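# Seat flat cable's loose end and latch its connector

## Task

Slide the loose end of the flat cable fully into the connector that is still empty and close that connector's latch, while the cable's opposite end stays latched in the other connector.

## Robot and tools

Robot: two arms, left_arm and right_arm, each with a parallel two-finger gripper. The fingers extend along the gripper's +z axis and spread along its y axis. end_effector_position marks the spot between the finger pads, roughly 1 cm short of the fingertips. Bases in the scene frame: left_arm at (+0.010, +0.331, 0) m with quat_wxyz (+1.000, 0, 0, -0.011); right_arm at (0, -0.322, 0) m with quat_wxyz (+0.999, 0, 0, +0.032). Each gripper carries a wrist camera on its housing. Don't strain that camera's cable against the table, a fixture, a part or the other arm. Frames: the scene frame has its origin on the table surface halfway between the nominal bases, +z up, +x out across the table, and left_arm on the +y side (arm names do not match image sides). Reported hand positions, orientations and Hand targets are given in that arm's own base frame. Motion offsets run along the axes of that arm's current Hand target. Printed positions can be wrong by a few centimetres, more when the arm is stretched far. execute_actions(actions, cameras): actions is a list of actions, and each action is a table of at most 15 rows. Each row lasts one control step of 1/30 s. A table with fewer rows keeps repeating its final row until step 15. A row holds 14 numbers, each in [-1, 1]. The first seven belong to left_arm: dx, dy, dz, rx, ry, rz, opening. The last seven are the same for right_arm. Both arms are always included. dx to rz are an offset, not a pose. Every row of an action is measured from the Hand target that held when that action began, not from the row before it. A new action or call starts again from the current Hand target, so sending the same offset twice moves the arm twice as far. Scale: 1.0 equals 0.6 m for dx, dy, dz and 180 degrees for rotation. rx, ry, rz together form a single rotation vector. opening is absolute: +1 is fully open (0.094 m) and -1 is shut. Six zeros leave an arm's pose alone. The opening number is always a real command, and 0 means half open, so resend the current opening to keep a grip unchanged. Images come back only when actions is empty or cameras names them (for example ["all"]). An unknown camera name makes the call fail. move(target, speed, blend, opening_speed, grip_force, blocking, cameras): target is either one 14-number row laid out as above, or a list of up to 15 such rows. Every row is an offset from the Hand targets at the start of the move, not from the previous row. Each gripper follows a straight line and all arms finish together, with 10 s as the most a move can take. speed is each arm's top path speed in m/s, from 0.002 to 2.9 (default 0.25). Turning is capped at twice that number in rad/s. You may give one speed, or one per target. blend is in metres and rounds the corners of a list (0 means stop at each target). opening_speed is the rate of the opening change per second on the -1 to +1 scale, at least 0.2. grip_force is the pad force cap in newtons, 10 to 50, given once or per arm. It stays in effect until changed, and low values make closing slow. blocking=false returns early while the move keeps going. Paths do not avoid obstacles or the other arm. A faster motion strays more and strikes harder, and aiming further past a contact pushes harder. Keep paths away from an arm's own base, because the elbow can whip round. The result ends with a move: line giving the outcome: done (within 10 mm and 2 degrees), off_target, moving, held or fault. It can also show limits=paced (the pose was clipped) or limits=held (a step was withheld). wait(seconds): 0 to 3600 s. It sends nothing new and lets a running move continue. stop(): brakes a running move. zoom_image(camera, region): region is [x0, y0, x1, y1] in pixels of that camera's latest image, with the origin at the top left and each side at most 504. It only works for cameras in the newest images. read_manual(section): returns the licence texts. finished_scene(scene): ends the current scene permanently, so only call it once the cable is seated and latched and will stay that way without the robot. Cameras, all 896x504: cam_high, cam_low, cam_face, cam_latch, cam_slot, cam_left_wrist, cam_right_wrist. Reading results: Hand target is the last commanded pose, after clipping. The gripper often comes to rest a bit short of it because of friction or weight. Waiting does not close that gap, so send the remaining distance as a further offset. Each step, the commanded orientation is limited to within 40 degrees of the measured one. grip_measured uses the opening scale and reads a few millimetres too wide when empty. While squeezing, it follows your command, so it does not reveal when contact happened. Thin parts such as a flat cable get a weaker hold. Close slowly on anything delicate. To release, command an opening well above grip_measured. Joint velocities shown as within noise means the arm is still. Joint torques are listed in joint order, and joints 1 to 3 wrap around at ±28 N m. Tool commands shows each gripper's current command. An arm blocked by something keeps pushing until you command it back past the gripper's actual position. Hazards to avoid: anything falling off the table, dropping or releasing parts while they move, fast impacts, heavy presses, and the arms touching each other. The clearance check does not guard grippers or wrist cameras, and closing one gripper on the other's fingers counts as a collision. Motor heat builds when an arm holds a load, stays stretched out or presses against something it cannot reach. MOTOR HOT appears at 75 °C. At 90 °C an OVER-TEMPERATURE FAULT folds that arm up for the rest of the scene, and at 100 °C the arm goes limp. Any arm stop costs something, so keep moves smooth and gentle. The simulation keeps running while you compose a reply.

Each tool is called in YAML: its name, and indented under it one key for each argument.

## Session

Scene 1 done. Now look at scene 2.

execute_actions:
  actions: []

Scene clock: 0.00 s.
left_arm: end_effector_position=(+0.2438, -0.2445, +0.3366) grip_measured=+1.000 end_effector_quat_wxyz=(+0.527, +0.392, +0.732, -0.181) | right_arm: end_effector_position=(+0.3204, +0.0021, +0.3306) grip_measured=+1.000 end_effector_quat_wxyz=(+0.581, +0.157, +0.796, +0.061)
Joint positions: left_arm=[-0.759 1.003 1.129 -0.515 0.059 0.185 0.094] | right_arm=[0.11 0.867 0.995 -0.457 0.19 0.364 0.094]
Joint velocities: within noise
Joint torques (N m): no reading
Heat: left arm: 28 °C; right arm: 29 °C.
Hand target: left_arm +0.2426, -0.2436, +0.3436; +0.534, +0.390, +0.727, -0.184 | right_arm +0.3191, +0.0016, +0.3395; +0.591, +0.157, +0.789, +0.062
Tool commands: left_gripper/opening=+1.0 right_gripper/opening=+1.0

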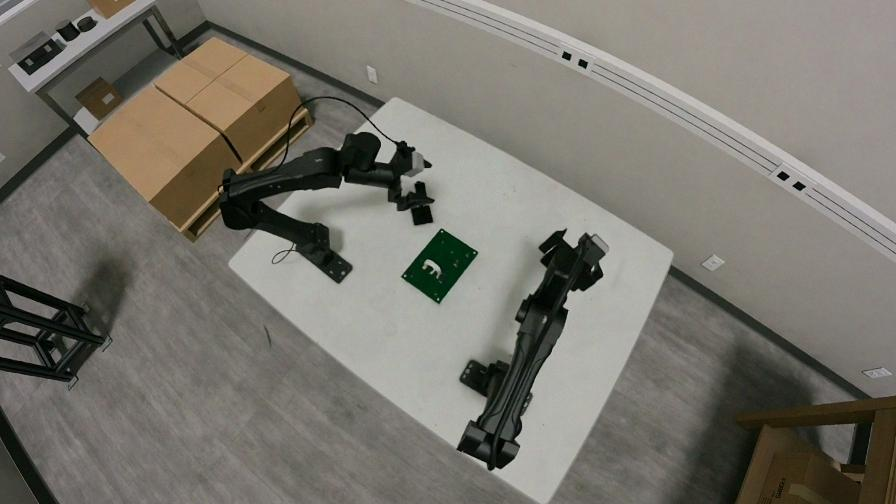

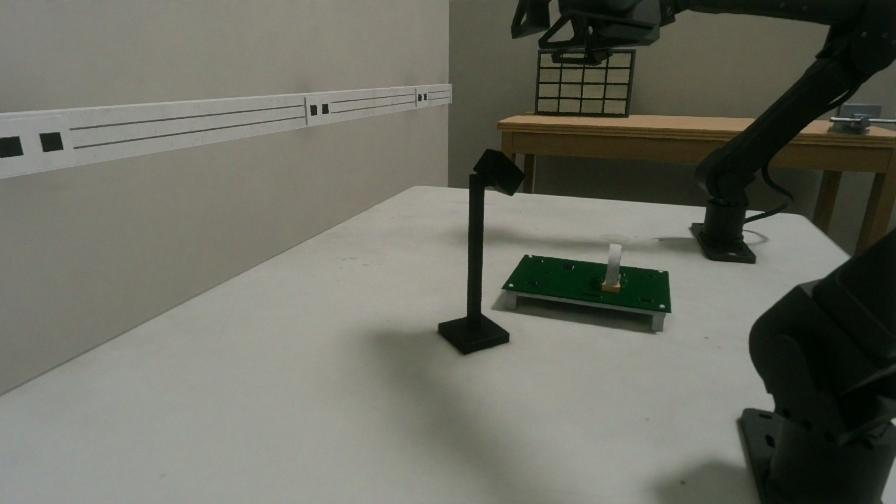

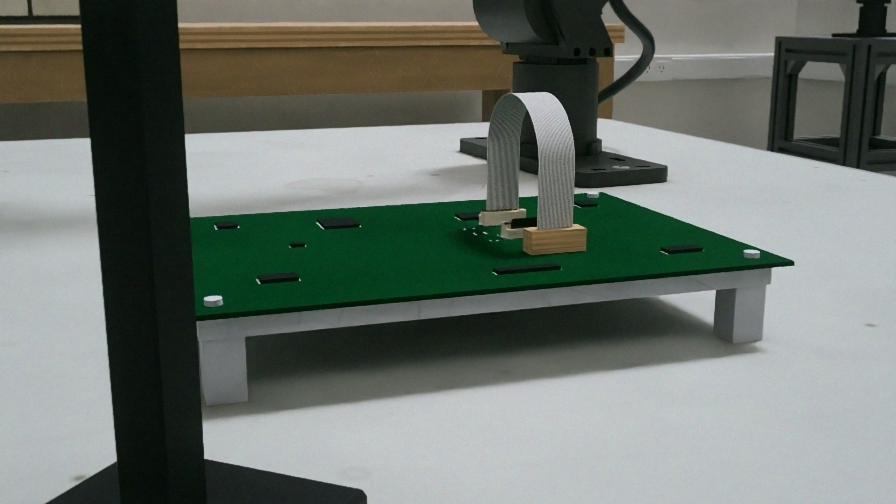

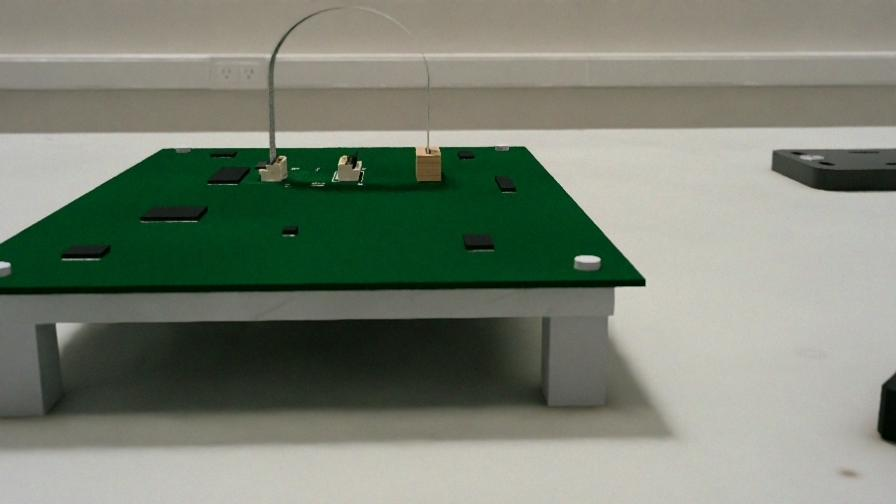

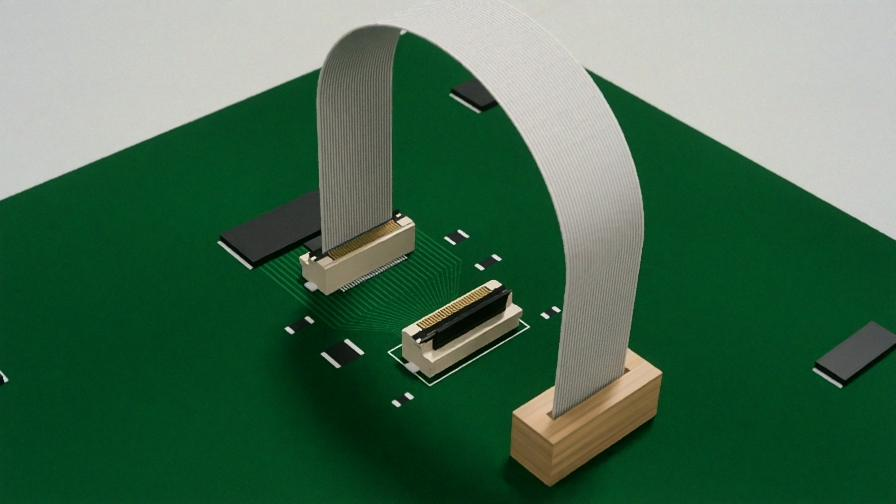

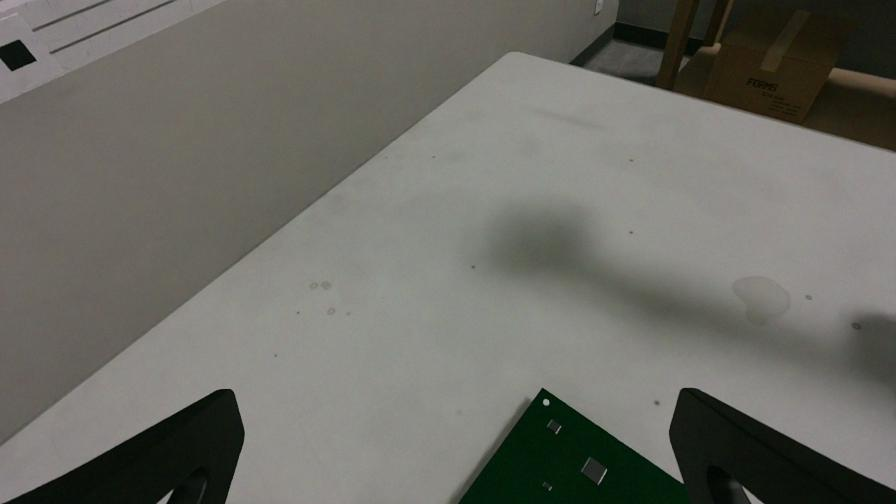

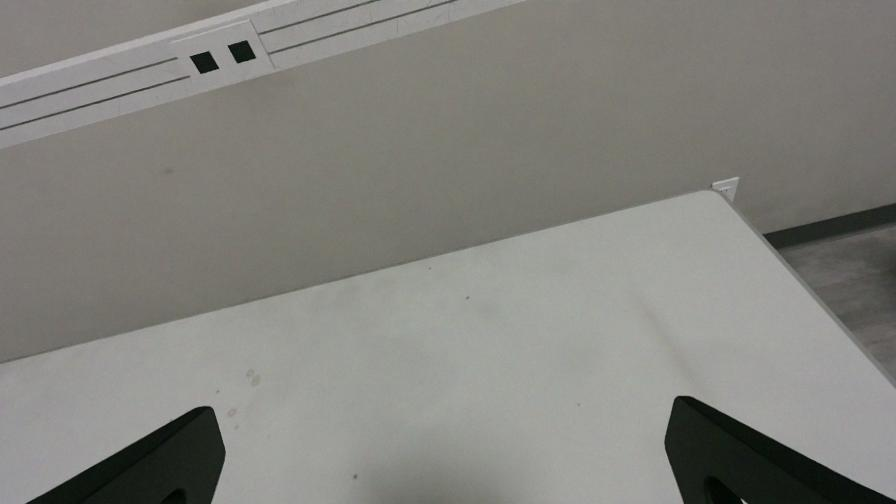

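zoom_image:
  camera: "cam_high"
  region: [320, 200, 540, 420]

zoom_image:
  camera: "cam_high"
  region: [395, 225, 485, 310]

zoom_image:
  camera: "cam_latch"
  region: [230, 80, 480, 220]

zoom_image:
  camera: "cam_slot"
  region: [390, 230, 680, 500]

Scaled by 2.291 from the camera's image (finer frame: 1280x720).

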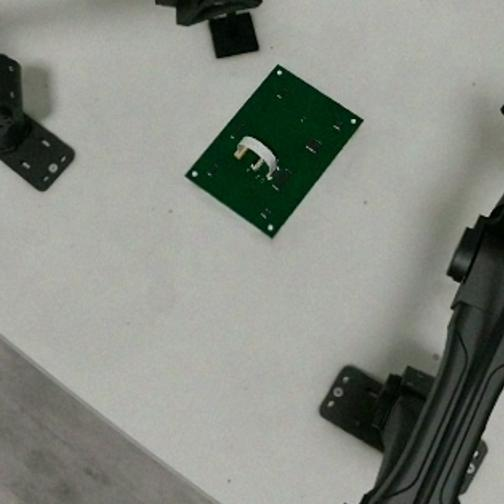

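Scaled by 5.600 from the camera's image (finer frame: 1280x720).

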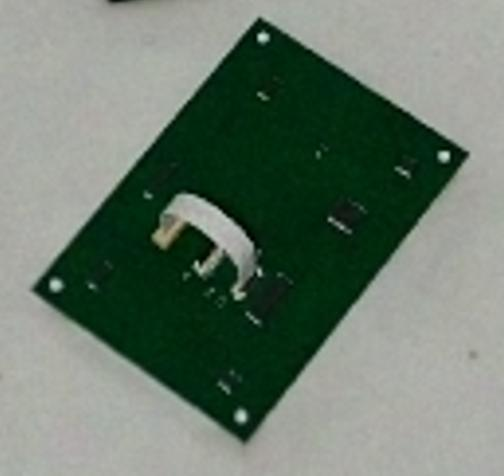

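Scaled by 2.016 from the camera's image (finer frame: 1280x720).

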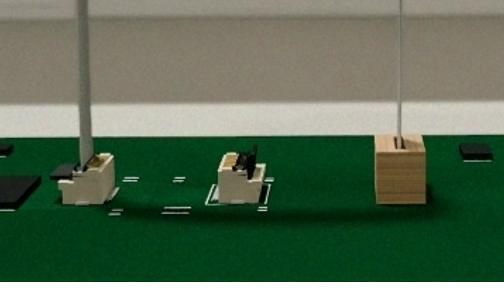

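Scaled by 1.738 from the camera's image (finer frame: 1280x720).

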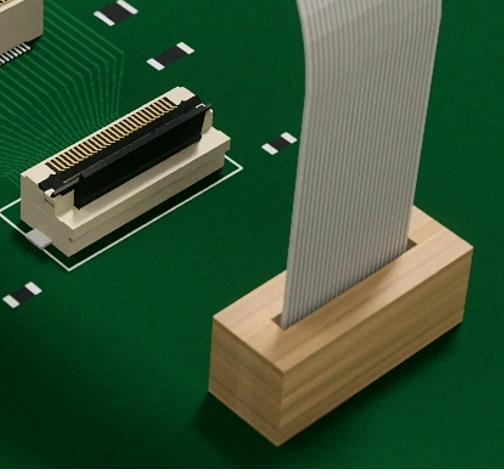

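zoom_image:
  camera: "cam_latch"
  region: [325, 140, 375, 190]

zoom_image:
  camera: "cam_latch"
  region: [250, 140, 300, 190]

zoom_image:
  camera: "cam_latch"
  region: [400, 140, 450, 190]

Scaled by 10.080 from the camera's image (finer frame: 1280x720).

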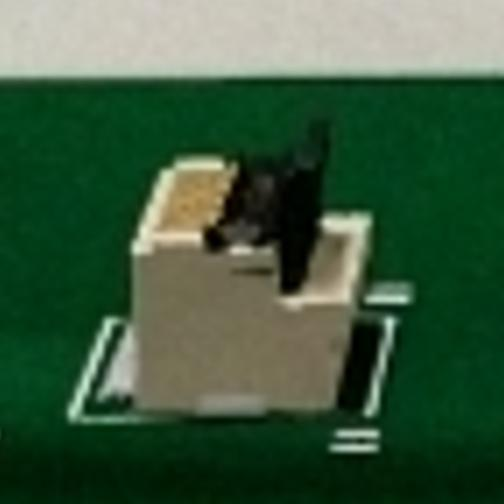

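Scaled by 10.080 from the camera's image (finer frame: 1280x720).

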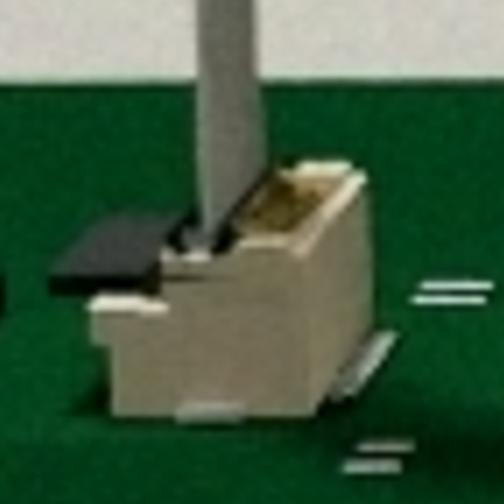

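Scaled by 10.080 from the camera's image (finer frame: 1280x720).

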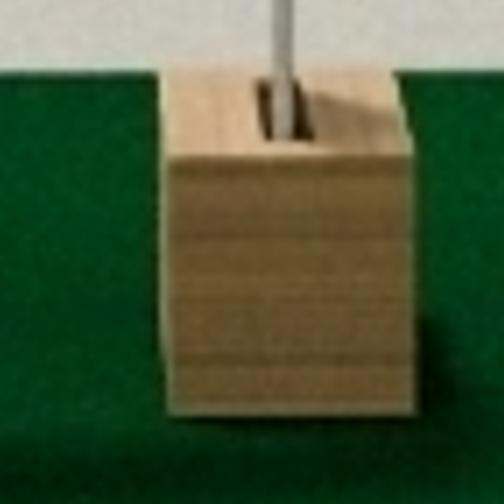

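move:
  target:
    - [0.19375,-0.25557,-0.02875,-0.24101,0.03626,-0.15026,-0.15,0,0,0,0,0,0,1]
    - [0.34714,-0.28042,0.03155,-0.24101,0.03626,-0.15026,-0.15,0,0,0,0,0,0,1]
  speed: 0.25
  blend: 0.03
  cameras: ["cam_latch","cam_slot","cam_left_wrist"]

Scene clock: 40.27 s.
left_arm: end_effector_position=(+0.0972, -0.2853, +0.1226) grip_measured=-0.148 end_effector_quat_wxyz=(+0.530, +0.007, +0.848, -0.003) | right_arm: end_effector_position=(+0.3204, +0.0021, +0.3306) grip_measured=+1.000 end_effector_quat_wxyz=(+0.581, +0.157, +0.796, +0.061)
Joint positions: left_arm=[-1.8 1.839 1.161 -1.301 -1.072 -2.027 0.04] | right_arm=[0.11 0.867 0.995 -0.457 0.19 0.364 0.094]
Joint torques (N m): left_arm=[0.58 -5.87 5.16 -0.21 -0.62 -0.11] | right_arm=[-0.01 -1.28 6.34 1.79 0.06 -0.03]
Heat: left arm: 31 °C; right arm: 30 °C.
Hand target: left_arm +0.1001, -0.2850, +0.1200; +0.542, +0.000, +0.841, +0.000 | right_arm +0.3191, +0.0016, +0.3395; +0.591, +0.157, +0.789, +0.062
Off the commanded pose: left_arm 0.004 m, 2 deg | right_arm 0.009 m, 1 deg.
joint sent to its limit (left arm) — joint 6 (wrist roll), lower limit. The joint targets still meet the commanded pose.
move: done

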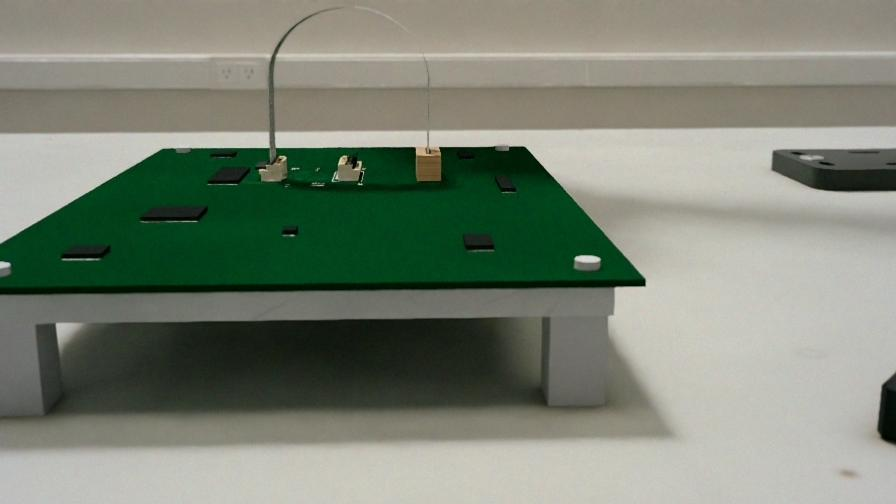

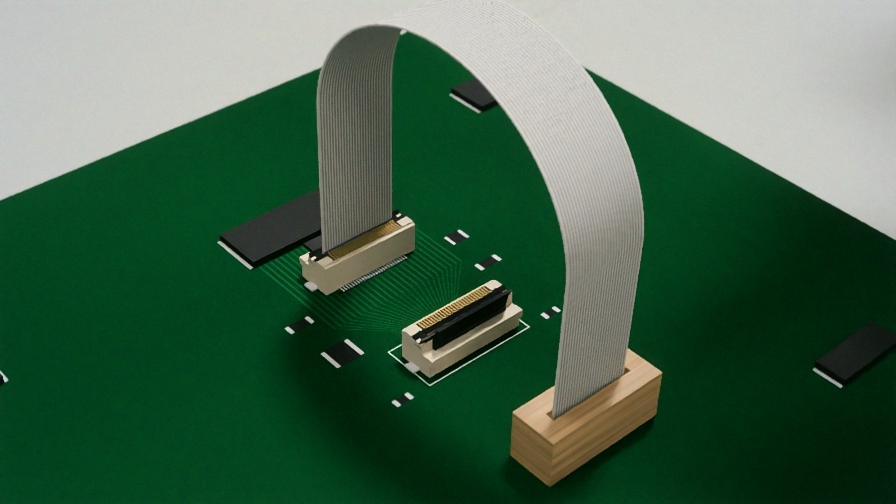

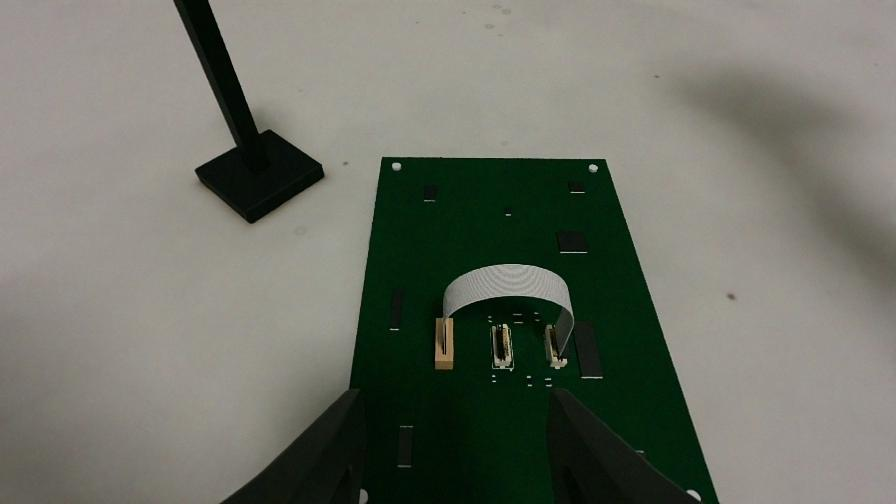

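move:
  target:
    - [0.09107,0.0025,0.04131,0,0,0,-0.15,0,0,0,0,0,0,1]
    - [0.05114,0.00083,0.12934,0.00145,0,0.00066,-0.15,0,0,0,0,0,0,1]
  speed: [0.15,0.1]
  blend: 0.005
  cameras: ["cam_latch","cam_slot","cam_left_wrist"]

Scene clock: 53.27 s.
left_arm: end_effector_position=(+0.1552, -0.2857, +0.0504) grip_measured=-0.148 end_effector_quat_wxyz=(+0.532, +0.007, +0.846, +0.009) | right_arm: end_effector_position=(+0.3204, +0.0021, +0.3306) grip_measured=+1.000 end_effector_quat_wxyz=(+0.581, +0.157, +0.796, +0.061)
Joint positions: left_arm=[-1.6 1.905 0.927 -0.674 -1.122 -1.635 0.04] | right_arm=[0.11 0.867 0.995 -0.457 0.19 0.364 0.094]
Joint torques (N m): left_arm=[0.39 -9.33 4.23 0.29 -0.69 0.09] | right_arm=[-0.02 -1.26 6.31 1.8 0.06 -0.03]
Heat: left arm: 29 °C; right arm: 30 °C.
Hand target: left_arm +0.1579, -0.2844, +0.0599; +0.542, +0.002, +0.841, -0.001 | right_arm +0.3191, +0.0016, +0.3395; +0.591, +0.157, +0.789, +0.062
Off the commanded pose: left_arm 0.010 m, 2 deg | right_arm 0.009 m, 1 deg.
move: done

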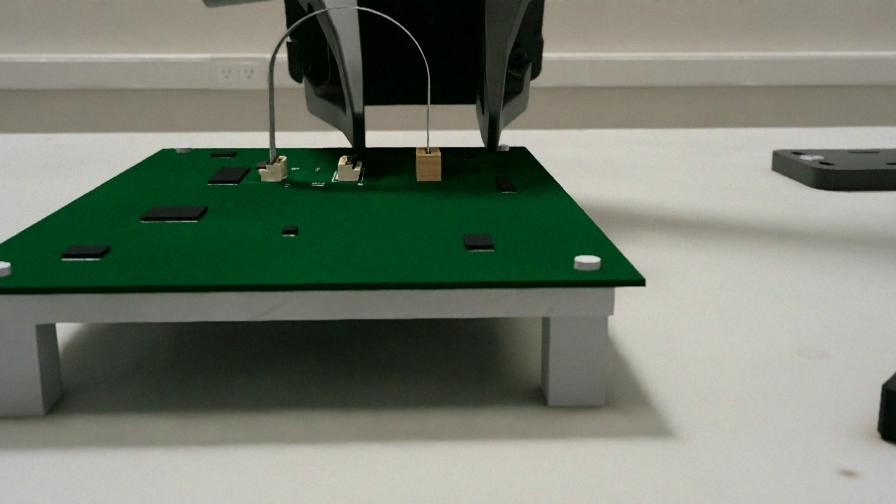

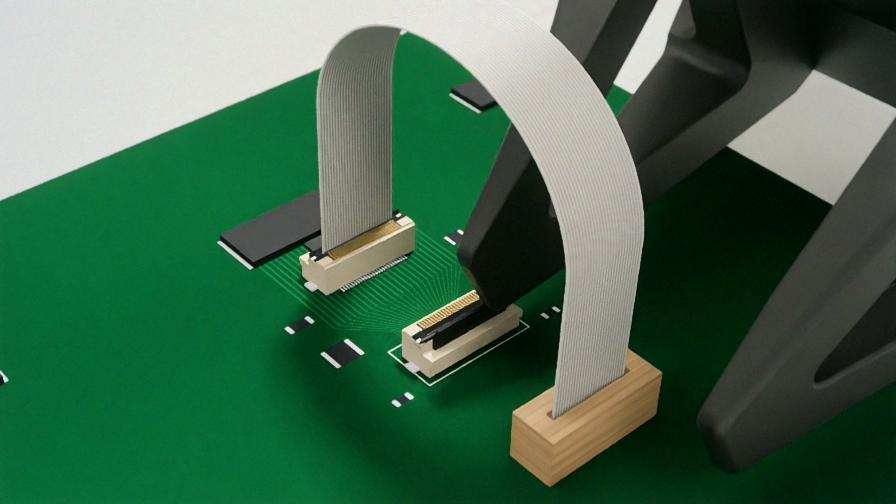

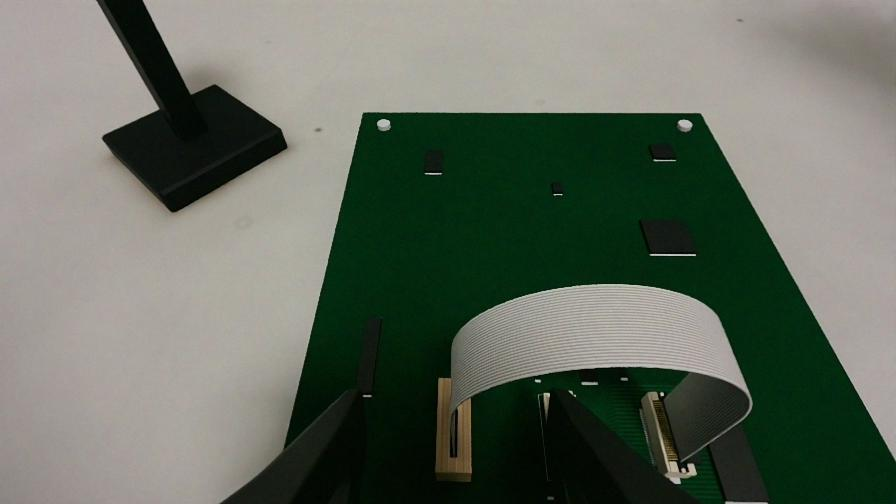

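zoom_image:
  camera: "cam_slot"
  region: [400, 230, 560, 390]

zoom_image:
  camera: "cam_latch"
  region: [325, 110, 455, 190]

Scaled by 3.150 from the camera's image (finer frame: 1280x720).

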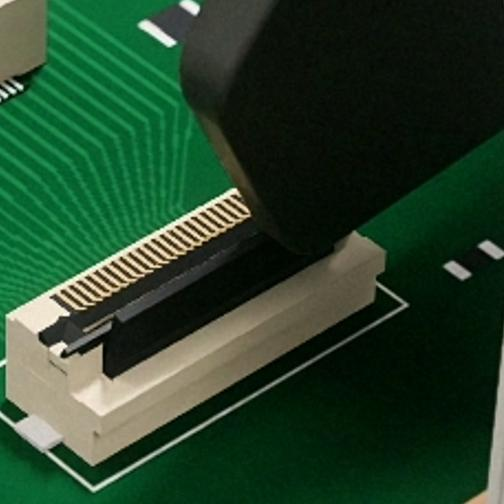

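Scaled by 3.877 from the camera's image (finer frame: 1280x720).

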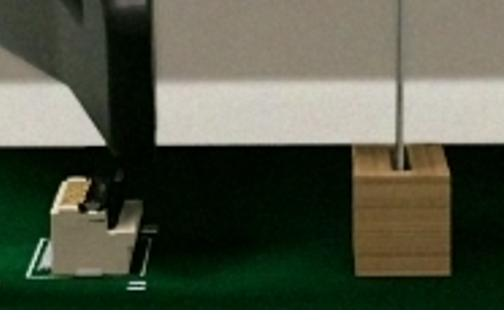

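move:
  target: [-0.01366,0.002,-0.0062,0,0,0,-0.15,0,0,0,0,0,0,1]
  speed: 0.04
  cameras: ["cam_latch","cam_slot"]

zoom_image:
  camera: "cam_slot"
  region: [400, 230, 560, 390]

zoom_image:
  camera: "cam_latch"
  region: [325, 100, 505, 190]

Scene clock: 58.70 s.
left_arm: end_effector_position=(+0.1552, -0.2873, +0.0585) grip_measured=-0.148 end_effector_quat_wxyz=(+0.532, +0.001, +0.847, -0.001) | right_arm: end_effector_position=(+0.3204, +0.0021, +0.3306) grip_measured=+1.000 end_effector_quat_wxyz=(+0.581, +0.157, +0.796, +0.061)
Joint positions: left_arm=[-1.6 1.874 0.927 -0.676 -1.122 -1.63 0.04] | right_arm=[0.11 0.867 0.995 -0.457 0.19 0.364 0.094]
Joint torques (N m): left_arm=[0.54 -9.05 4.72 0.13 -0.7 0.11] | right_arm=[-0.01 -1.26 6.31 1.8 0.05 -0.04]
Heat: left arm: 29 °C; right arm: 30 °C.
Hand target: left_arm +0.1579, -0.2833, +0.0690; +0.542, +0.002, +0.841, -0.001 | right_arm +0.3191, +0.0016, +0.3395; +0.591, +0.157, +0.789, +0.062
Off the commanded pose: left_arm 0.012 m, 1 deg | right_arm 0.009 m, 1 deg.
move: off_target (left_arm)

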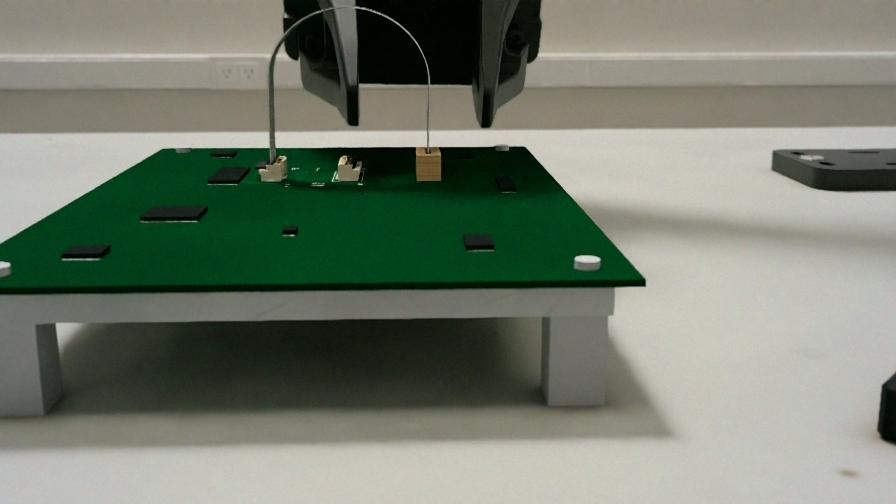

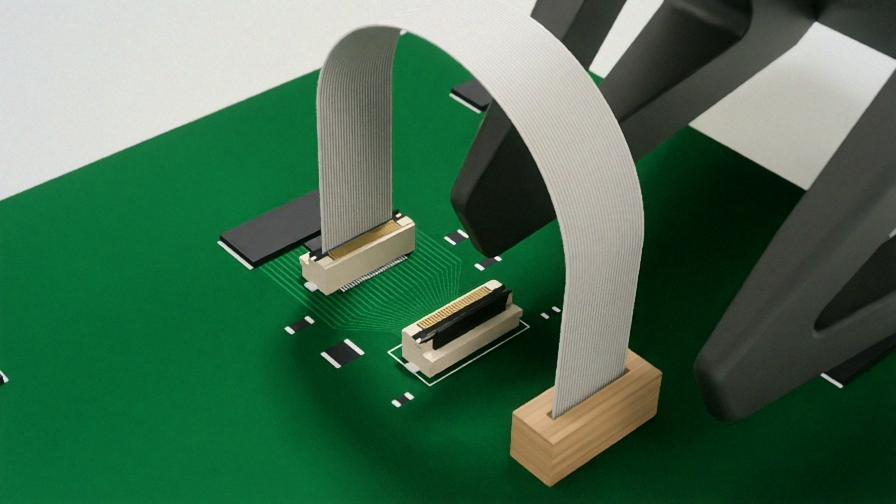

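Scaled by 3.150 from the camera's image (finer frame: 1280x720).

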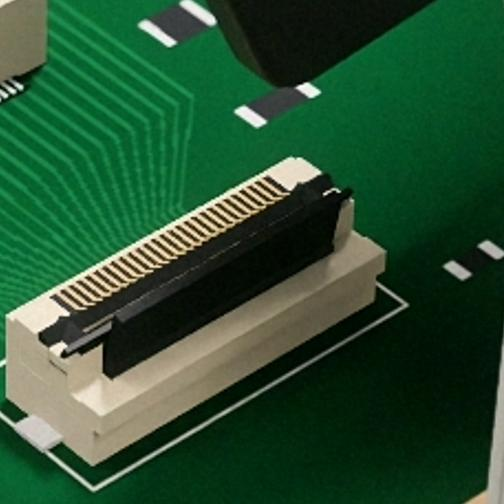

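Scaled by 2.800 from the camera's image (finer frame: 1280x720).

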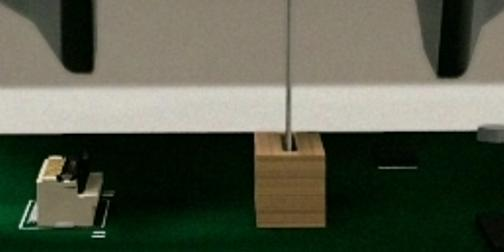

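execute_actions:
  actions:
    - [[0.002231,0.001237,0.00221,-0.001556,-0.000056,0.001697,-0.15,0,0,0,0,0,0,1],[0.004462,0.002473,0.004421,-0.003112,-0.000111,0.003393,-0.15,0,0,0,0,0,0,1],[0.006693,0.00371,0.006631,-0.004668,-0.000167,0.00509,-0.15,0,0,0,0,0,0,1],[0.008924,0.004946,0.008842,-0.006224,-0.000223,0.006786,-0.15,0,0,0,0,0,0,1],[0.011154,0.006183,0.011052,-0.00778,-0.000278,0.008483,-0.15,0,0,0,0,0,0,1],[0.013385,0.007419,0.013262,-0.009336,-0.000334,0.010179,-0.15,0,0,0,0,0,0,1],[0.015616,0.008656,0.015473,-0.010892,-0.000389,0.011876,-0.15,0,0,0,0,0,0,1],[0.017847,0.009892,0.017683,-0.012448,-0.000445,0.013572,-0.15,0,0,0,0,0,0,1]]
  cameras: ["cam_latch","cam_left_wrist"]

zoom_image:
  camera: "cam_latch"
  region: [325, 100, 505, 190]

Scene clock: 71.73 s.
left_arm: end_effector_position=(+0.1603, -0.2843, +0.0585) grip_measured=-0.148 end_effector_quat_wxyz=(+0.532, -0.005, +0.847, +0.005) | right_arm: end_effector_position=(+0.3204, +0.0021, +0.3306) grip_measured=+1.000 end_effector_quat_wxyz=(+0.581, +0.157, +0.796, +0.061)
Joint positions: left_arm=[-1.582 1.874 0.927 -0.678 -1.122 -1.628 0.04] | right_arm=[0.11 0.867 0.995 -0.457 0.19 0.364 0.094]
Joint torques (N m): left_arm=[0.5 -5.37 4.77 0.08 -0.69 0.08] | right_arm=[0.01 -1.26 6.31 1.8 0.06 -0.03]
Heat: left arm: 29 °C; right arm: 31 °C.
Hand target: left_arm +0.1632, -0.2773, +0.0548; +0.542, +0.009, +0.840, +0.027 | right_arm +0.3191, +0.0016, +0.3395; +0.591, +0.157, +0.789, +0.062
Off the commanded pose: left_arm 0.008 m, 3 deg | right_arm 0.009 m, 1 deg.

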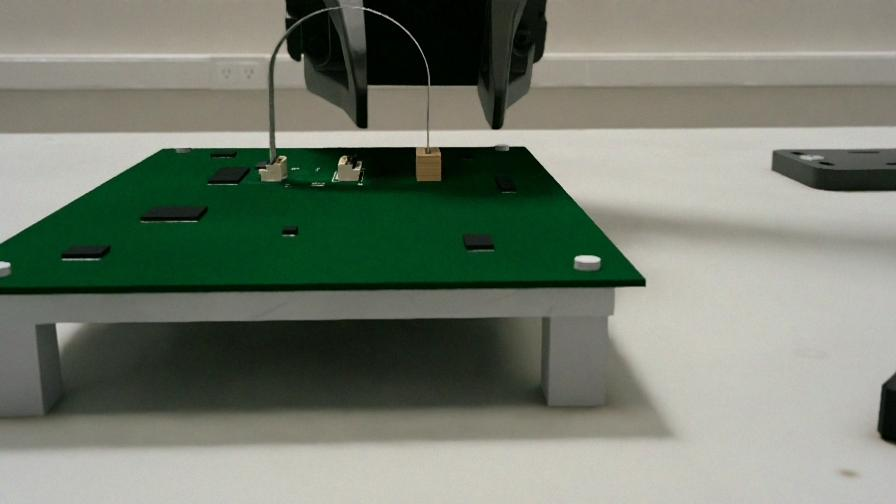

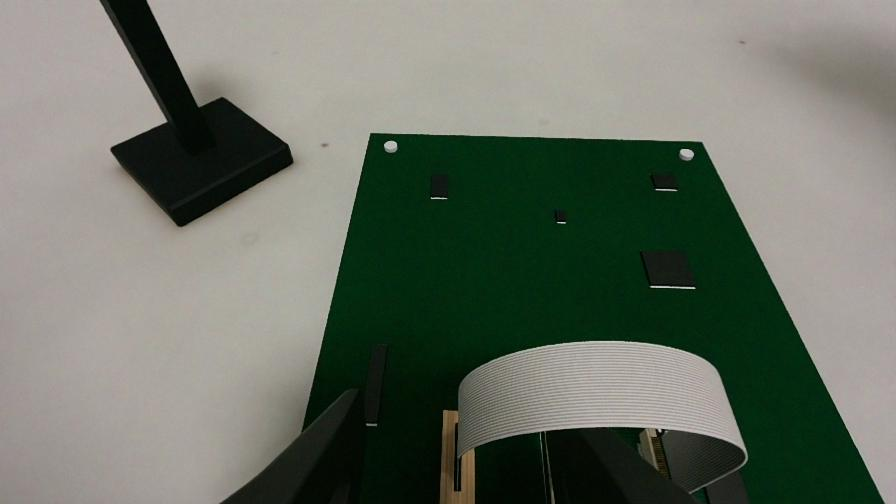

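Scaled by 2.800 from the camera's image (finer frame: 1280x720).

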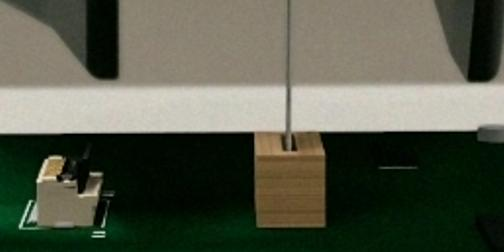

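execute_actions:
  actions:
    - [[0.000587,0.000128,0.00027,-0.000197,-0.000013,0.000435,-0.15,0,0,0,0,0,0,1],[0.001175,0.000256,0.000541,-0.000394,-0.000025,0.00087,-0.15,0,0,0,0,0,0,1],[0.001762,0.000385,0.000811,-0.000592,-0.000038,0.001304,-0.15,0,0,0,0,0,0,1],[0.002349,0.000513,0.001081,-0.000789,-0.00005,0.001739,-0.15,0,0,0,0,0,0,1]]

Scene clock: 76.37 s.
left_arm: end_effector_position=(+0.1603, -0.2839, +0.0568) grip_measured=-0.148 end_effector_quat_wxyz=(+0.532, -0.003, +0.846, +0.008) | right_arm: end_effector_position=(+0.3204, +0.0021, +0.3306) grip_measured=+1.000 end_effector_quat_wxyz=(+0.581, +0.157, +0.796, +0.061)
Joint positions: left_arm=[-1.582 1.881 0.927 -0.678 -1.122 -1.627 0.04] | right_arm=[0.11 0.867 0.995 -0.457 0.19 0.364 0.094]
Joint torques (N m): left_arm=[0.43 -5.24 4.6 0.13 -0.66 0.09] | right_arm=[0.01 -1.26 6.31 1.8 0.05 -0.04]
Heat: left arm: 29 °C; right arm: 31 °C.
Hand target: left_arm +0.1632, -0.2769, +0.0533; +0.542, +0.011, +0.840, +0.030 | right_arm +0.3191, +0.0016, +0.3395; +0.591, +0.157, +0.789, +0.062
Off the commanded pose: left_arm 0.008 m, 3 deg | right_arm 0.009 m, 1 deg.

execute_actions:
  actions:
    - [[0.000751,0.000164,0.000345,-0.000252,-0.000016,0.000556,-0.15,0,0,0,0,0,0,1],[0.001501,0.000328,0.000691,-0.000504,-0.000032,0.001111,-0.15,0,0,0,0,0,0,1],[0.002252,0.000492,0.001036,-0.000756,-0.000048,0.001667,-0.15,0,0,0,0,0,0,1],[0.003002,0.000655,0.001381,-0.001008,-0.000064,0.002222,-0.15,0,0,0,0,0,0,1],[0.003753,0.000819,0.001727,-0.00126,-0.00008,0.002778,-0.15,0,0,0,0,0,0,1],[0.004503,0.000983,0.002072,-0.001512,-0.000096,0.003333,-0.15,0,0,0,0,0,0,1]]
  cameras: ["cam_latch","cam_slot"]

zoom_image:
  camera: "cam_latch"
  region: [345, 100, 515, 190]

zoom_image:
  camera: "cam_slot"
  region: [490, 300, 790, 500]

Scene clock: 79.70 s.
left_arm: end_effector_position=(+0.1603, -0.2831, +0.0537) grip_measured=-0.148 end_effector_quat_wxyz=(+0.532, +0.000, +0.846, +0.013) | right_arm: end_effector_position=(+0.3204, +0.0021, +0.3306) grip_measured=+1.000 end_effector_quat_wxyz=(+0.581, +0.157, +0.796, +0.061)
Joint positions: left_arm=[-1.582 1.893 0.927 -0.678 -1.122 -1.627 0.04] | right_arm=[0.11 0.867 0.995 -0.457 0.19 0.364 0.094]
Joint torques (N m): left_arm=[0.44 -5.48 4.75 0.08 -0.67 0.09] | right_arm=[-0.01 -1.26 6.32 1.8 0.06 -0.04]
Heat: left arm: 29 °C; right arm: 31 °C.
Hand target: left_arm +0.1632, -0.2761, +0.0503; +0.542, +0.014, +0.840, +0.034 | right_arm +0.3191, +0.0016, +0.3395; +0.591, +0.157, +0.789, +0.062
Off the commanded pose: left_arm 0.008 m, 3 deg | right_arm 0.009 m, 1 deg.

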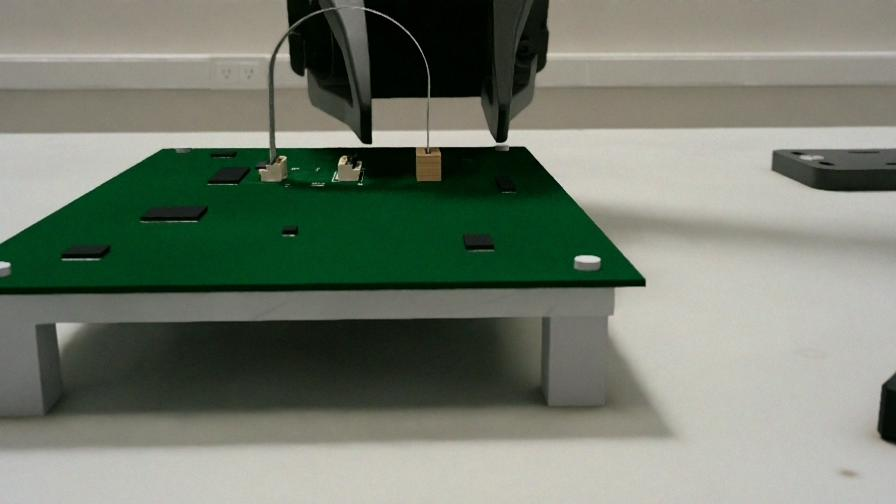

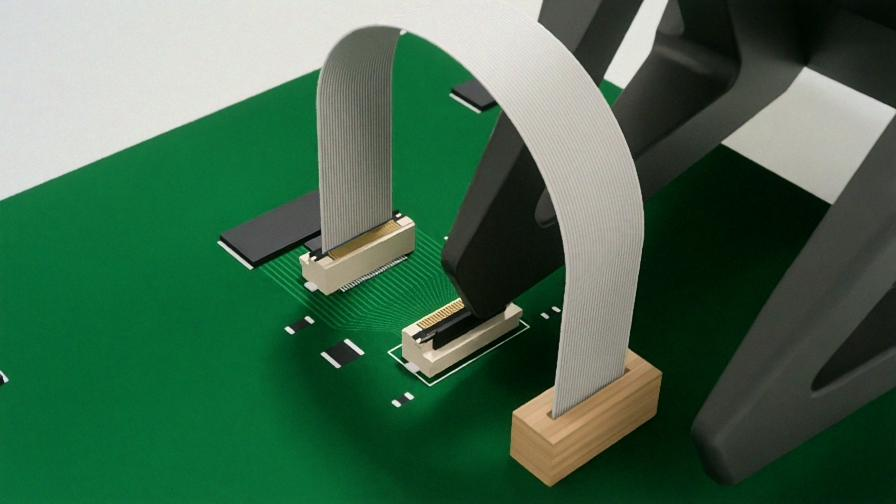

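Scaled by 2.965 from the camera's image (finer frame: 1280x720).

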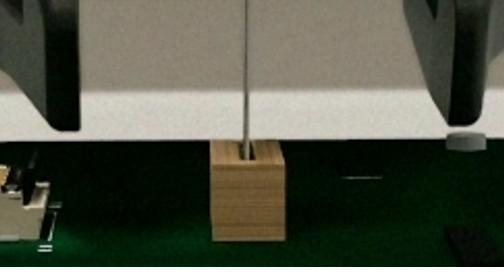

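Scaled by 1.680 from the camera's image (finer frame: 1280x720).

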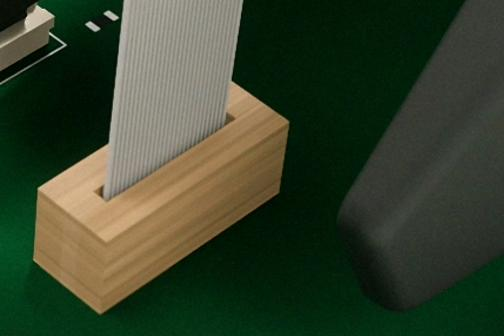

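execute_actions:
  actions:
    - [[0.000056,-0.001166,-0.000005,0.000597,0.000035,-0.001387,-0.15,0,0,0,0,0,0,1],[0.000111,-0.002331,-0.00001,0.001193,0.000069,-0.002774,-0.15,0,0,0,0,0,0,1],[0.000167,-0.003497,-0.000016,0.00179,0.000104,-0.00416,-0.15,0,0,0,0,0,0,1],[0.000222,-0.004662,-0.000021,0.002386,0.000138,-0.005547,-0.15,0,0,0,0,0,0,1],[0.000278,-0.005828,-0.000026,0.002983,0.000173,-0.006934,-0.15,0,0,0,0,0,0,1],[0.000334,-0.006994,-0.000031,0.00358,0.000208,-0.00832,-0.15,0,0,0,0,0,0,1],[0.000389,-0.008159,-0.000037,0.004176,0.000242,-0.009707,-0.15,0,0,0,0,0,0,1],[0.000445,-0.009325,-0.000042,0.004773,0.000277,-0.011094,-0.15,0,0,0,0,0,0,1]]
  cameras: ["cam_latch","cam_slot","cam_left_wrist"]

zoom_image:
  camera: "cam_latch"
  region: [345, 100, 515, 190]

zoom_image:
  camera: "cam_left_wrist"
  region: [330, 340, 770, 504]

Scene clock: 89.87 s.
left_arm: end_effector_position=(+0.1603, -0.2848, +0.0536) grip_measured=-0.148 end_effector_quat_wxyz=(+0.532, -0.003, +0.846, +0.008) | right_arm: end_effector_position=(+0.3204, +0.0021, +0.3306) grip_measured=+1.000 end_effector_quat_wxyz=(+0.581, +0.157, +0.796, +0.061)
Joint positions: left_arm=[-1.582 1.893 0.927 -0.667 -1.122 -1.627 0.04] | right_arm=[0.11 0.867 0.995 -0.457 0.19 0.364 0.094]
Joint torques (N m): left_arm=[0.49 -5.27 4.89 0.32 -0.69 0.04] | right_arm=[0.01 -1.26 6.31 1.8 0.05 -0.04]
Heat: left arm: 29 °C; right arm: 31 °C.
Hand target: left_arm +0.1632, -0.2818, +0.0497; +0.542, +0.004, +0.840, +0.019 | right_arm +0.3191, +0.0016, +0.3395; +0.591, +0.157, +0.789, +0.062
Off the commanded pose: left_arm 0.006 m, 2 deg | right_arm 0.009 m, 1 deg.

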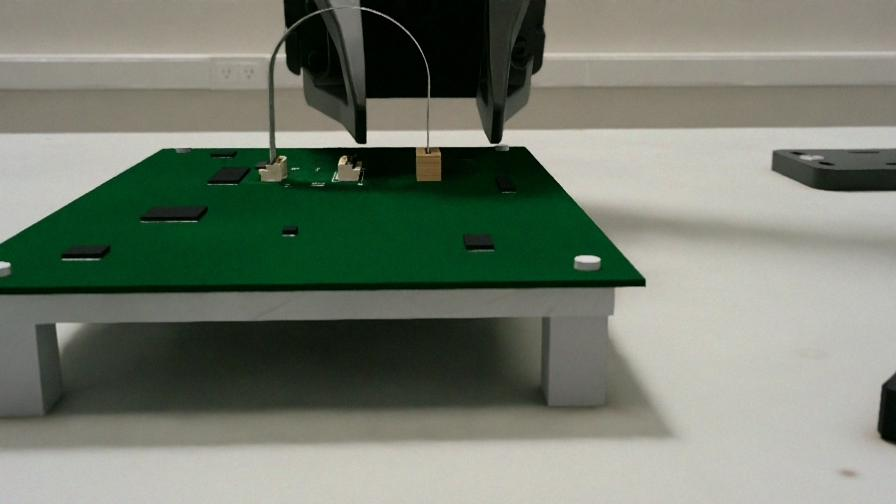

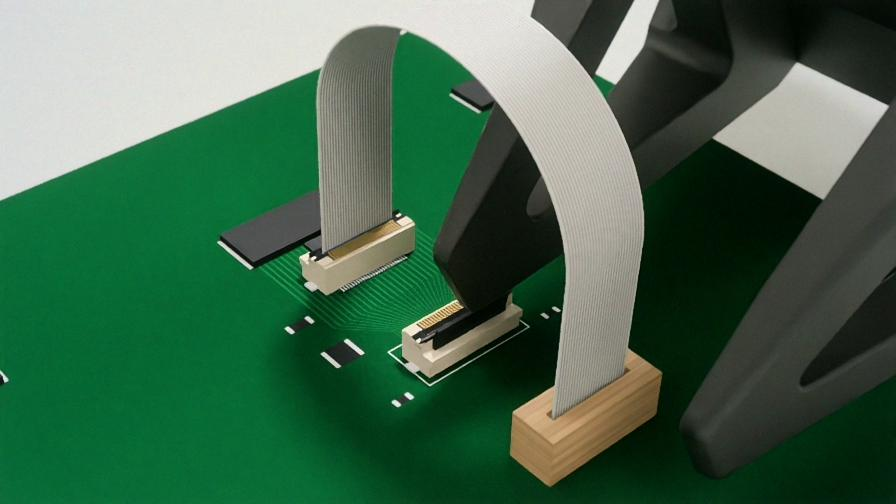

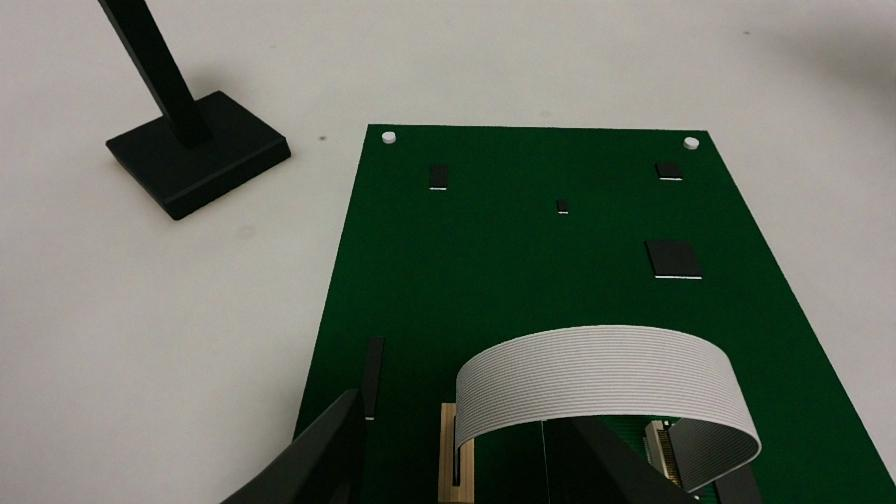

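Scaled by 2.965 from the camera's image (finer frame: 1280x720).

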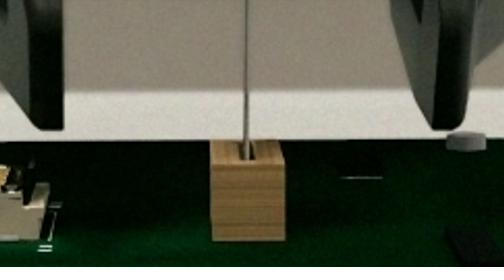

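Scaled by 1.145 from the camera's image (finer frame: 1280x720).

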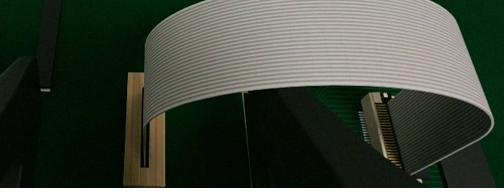

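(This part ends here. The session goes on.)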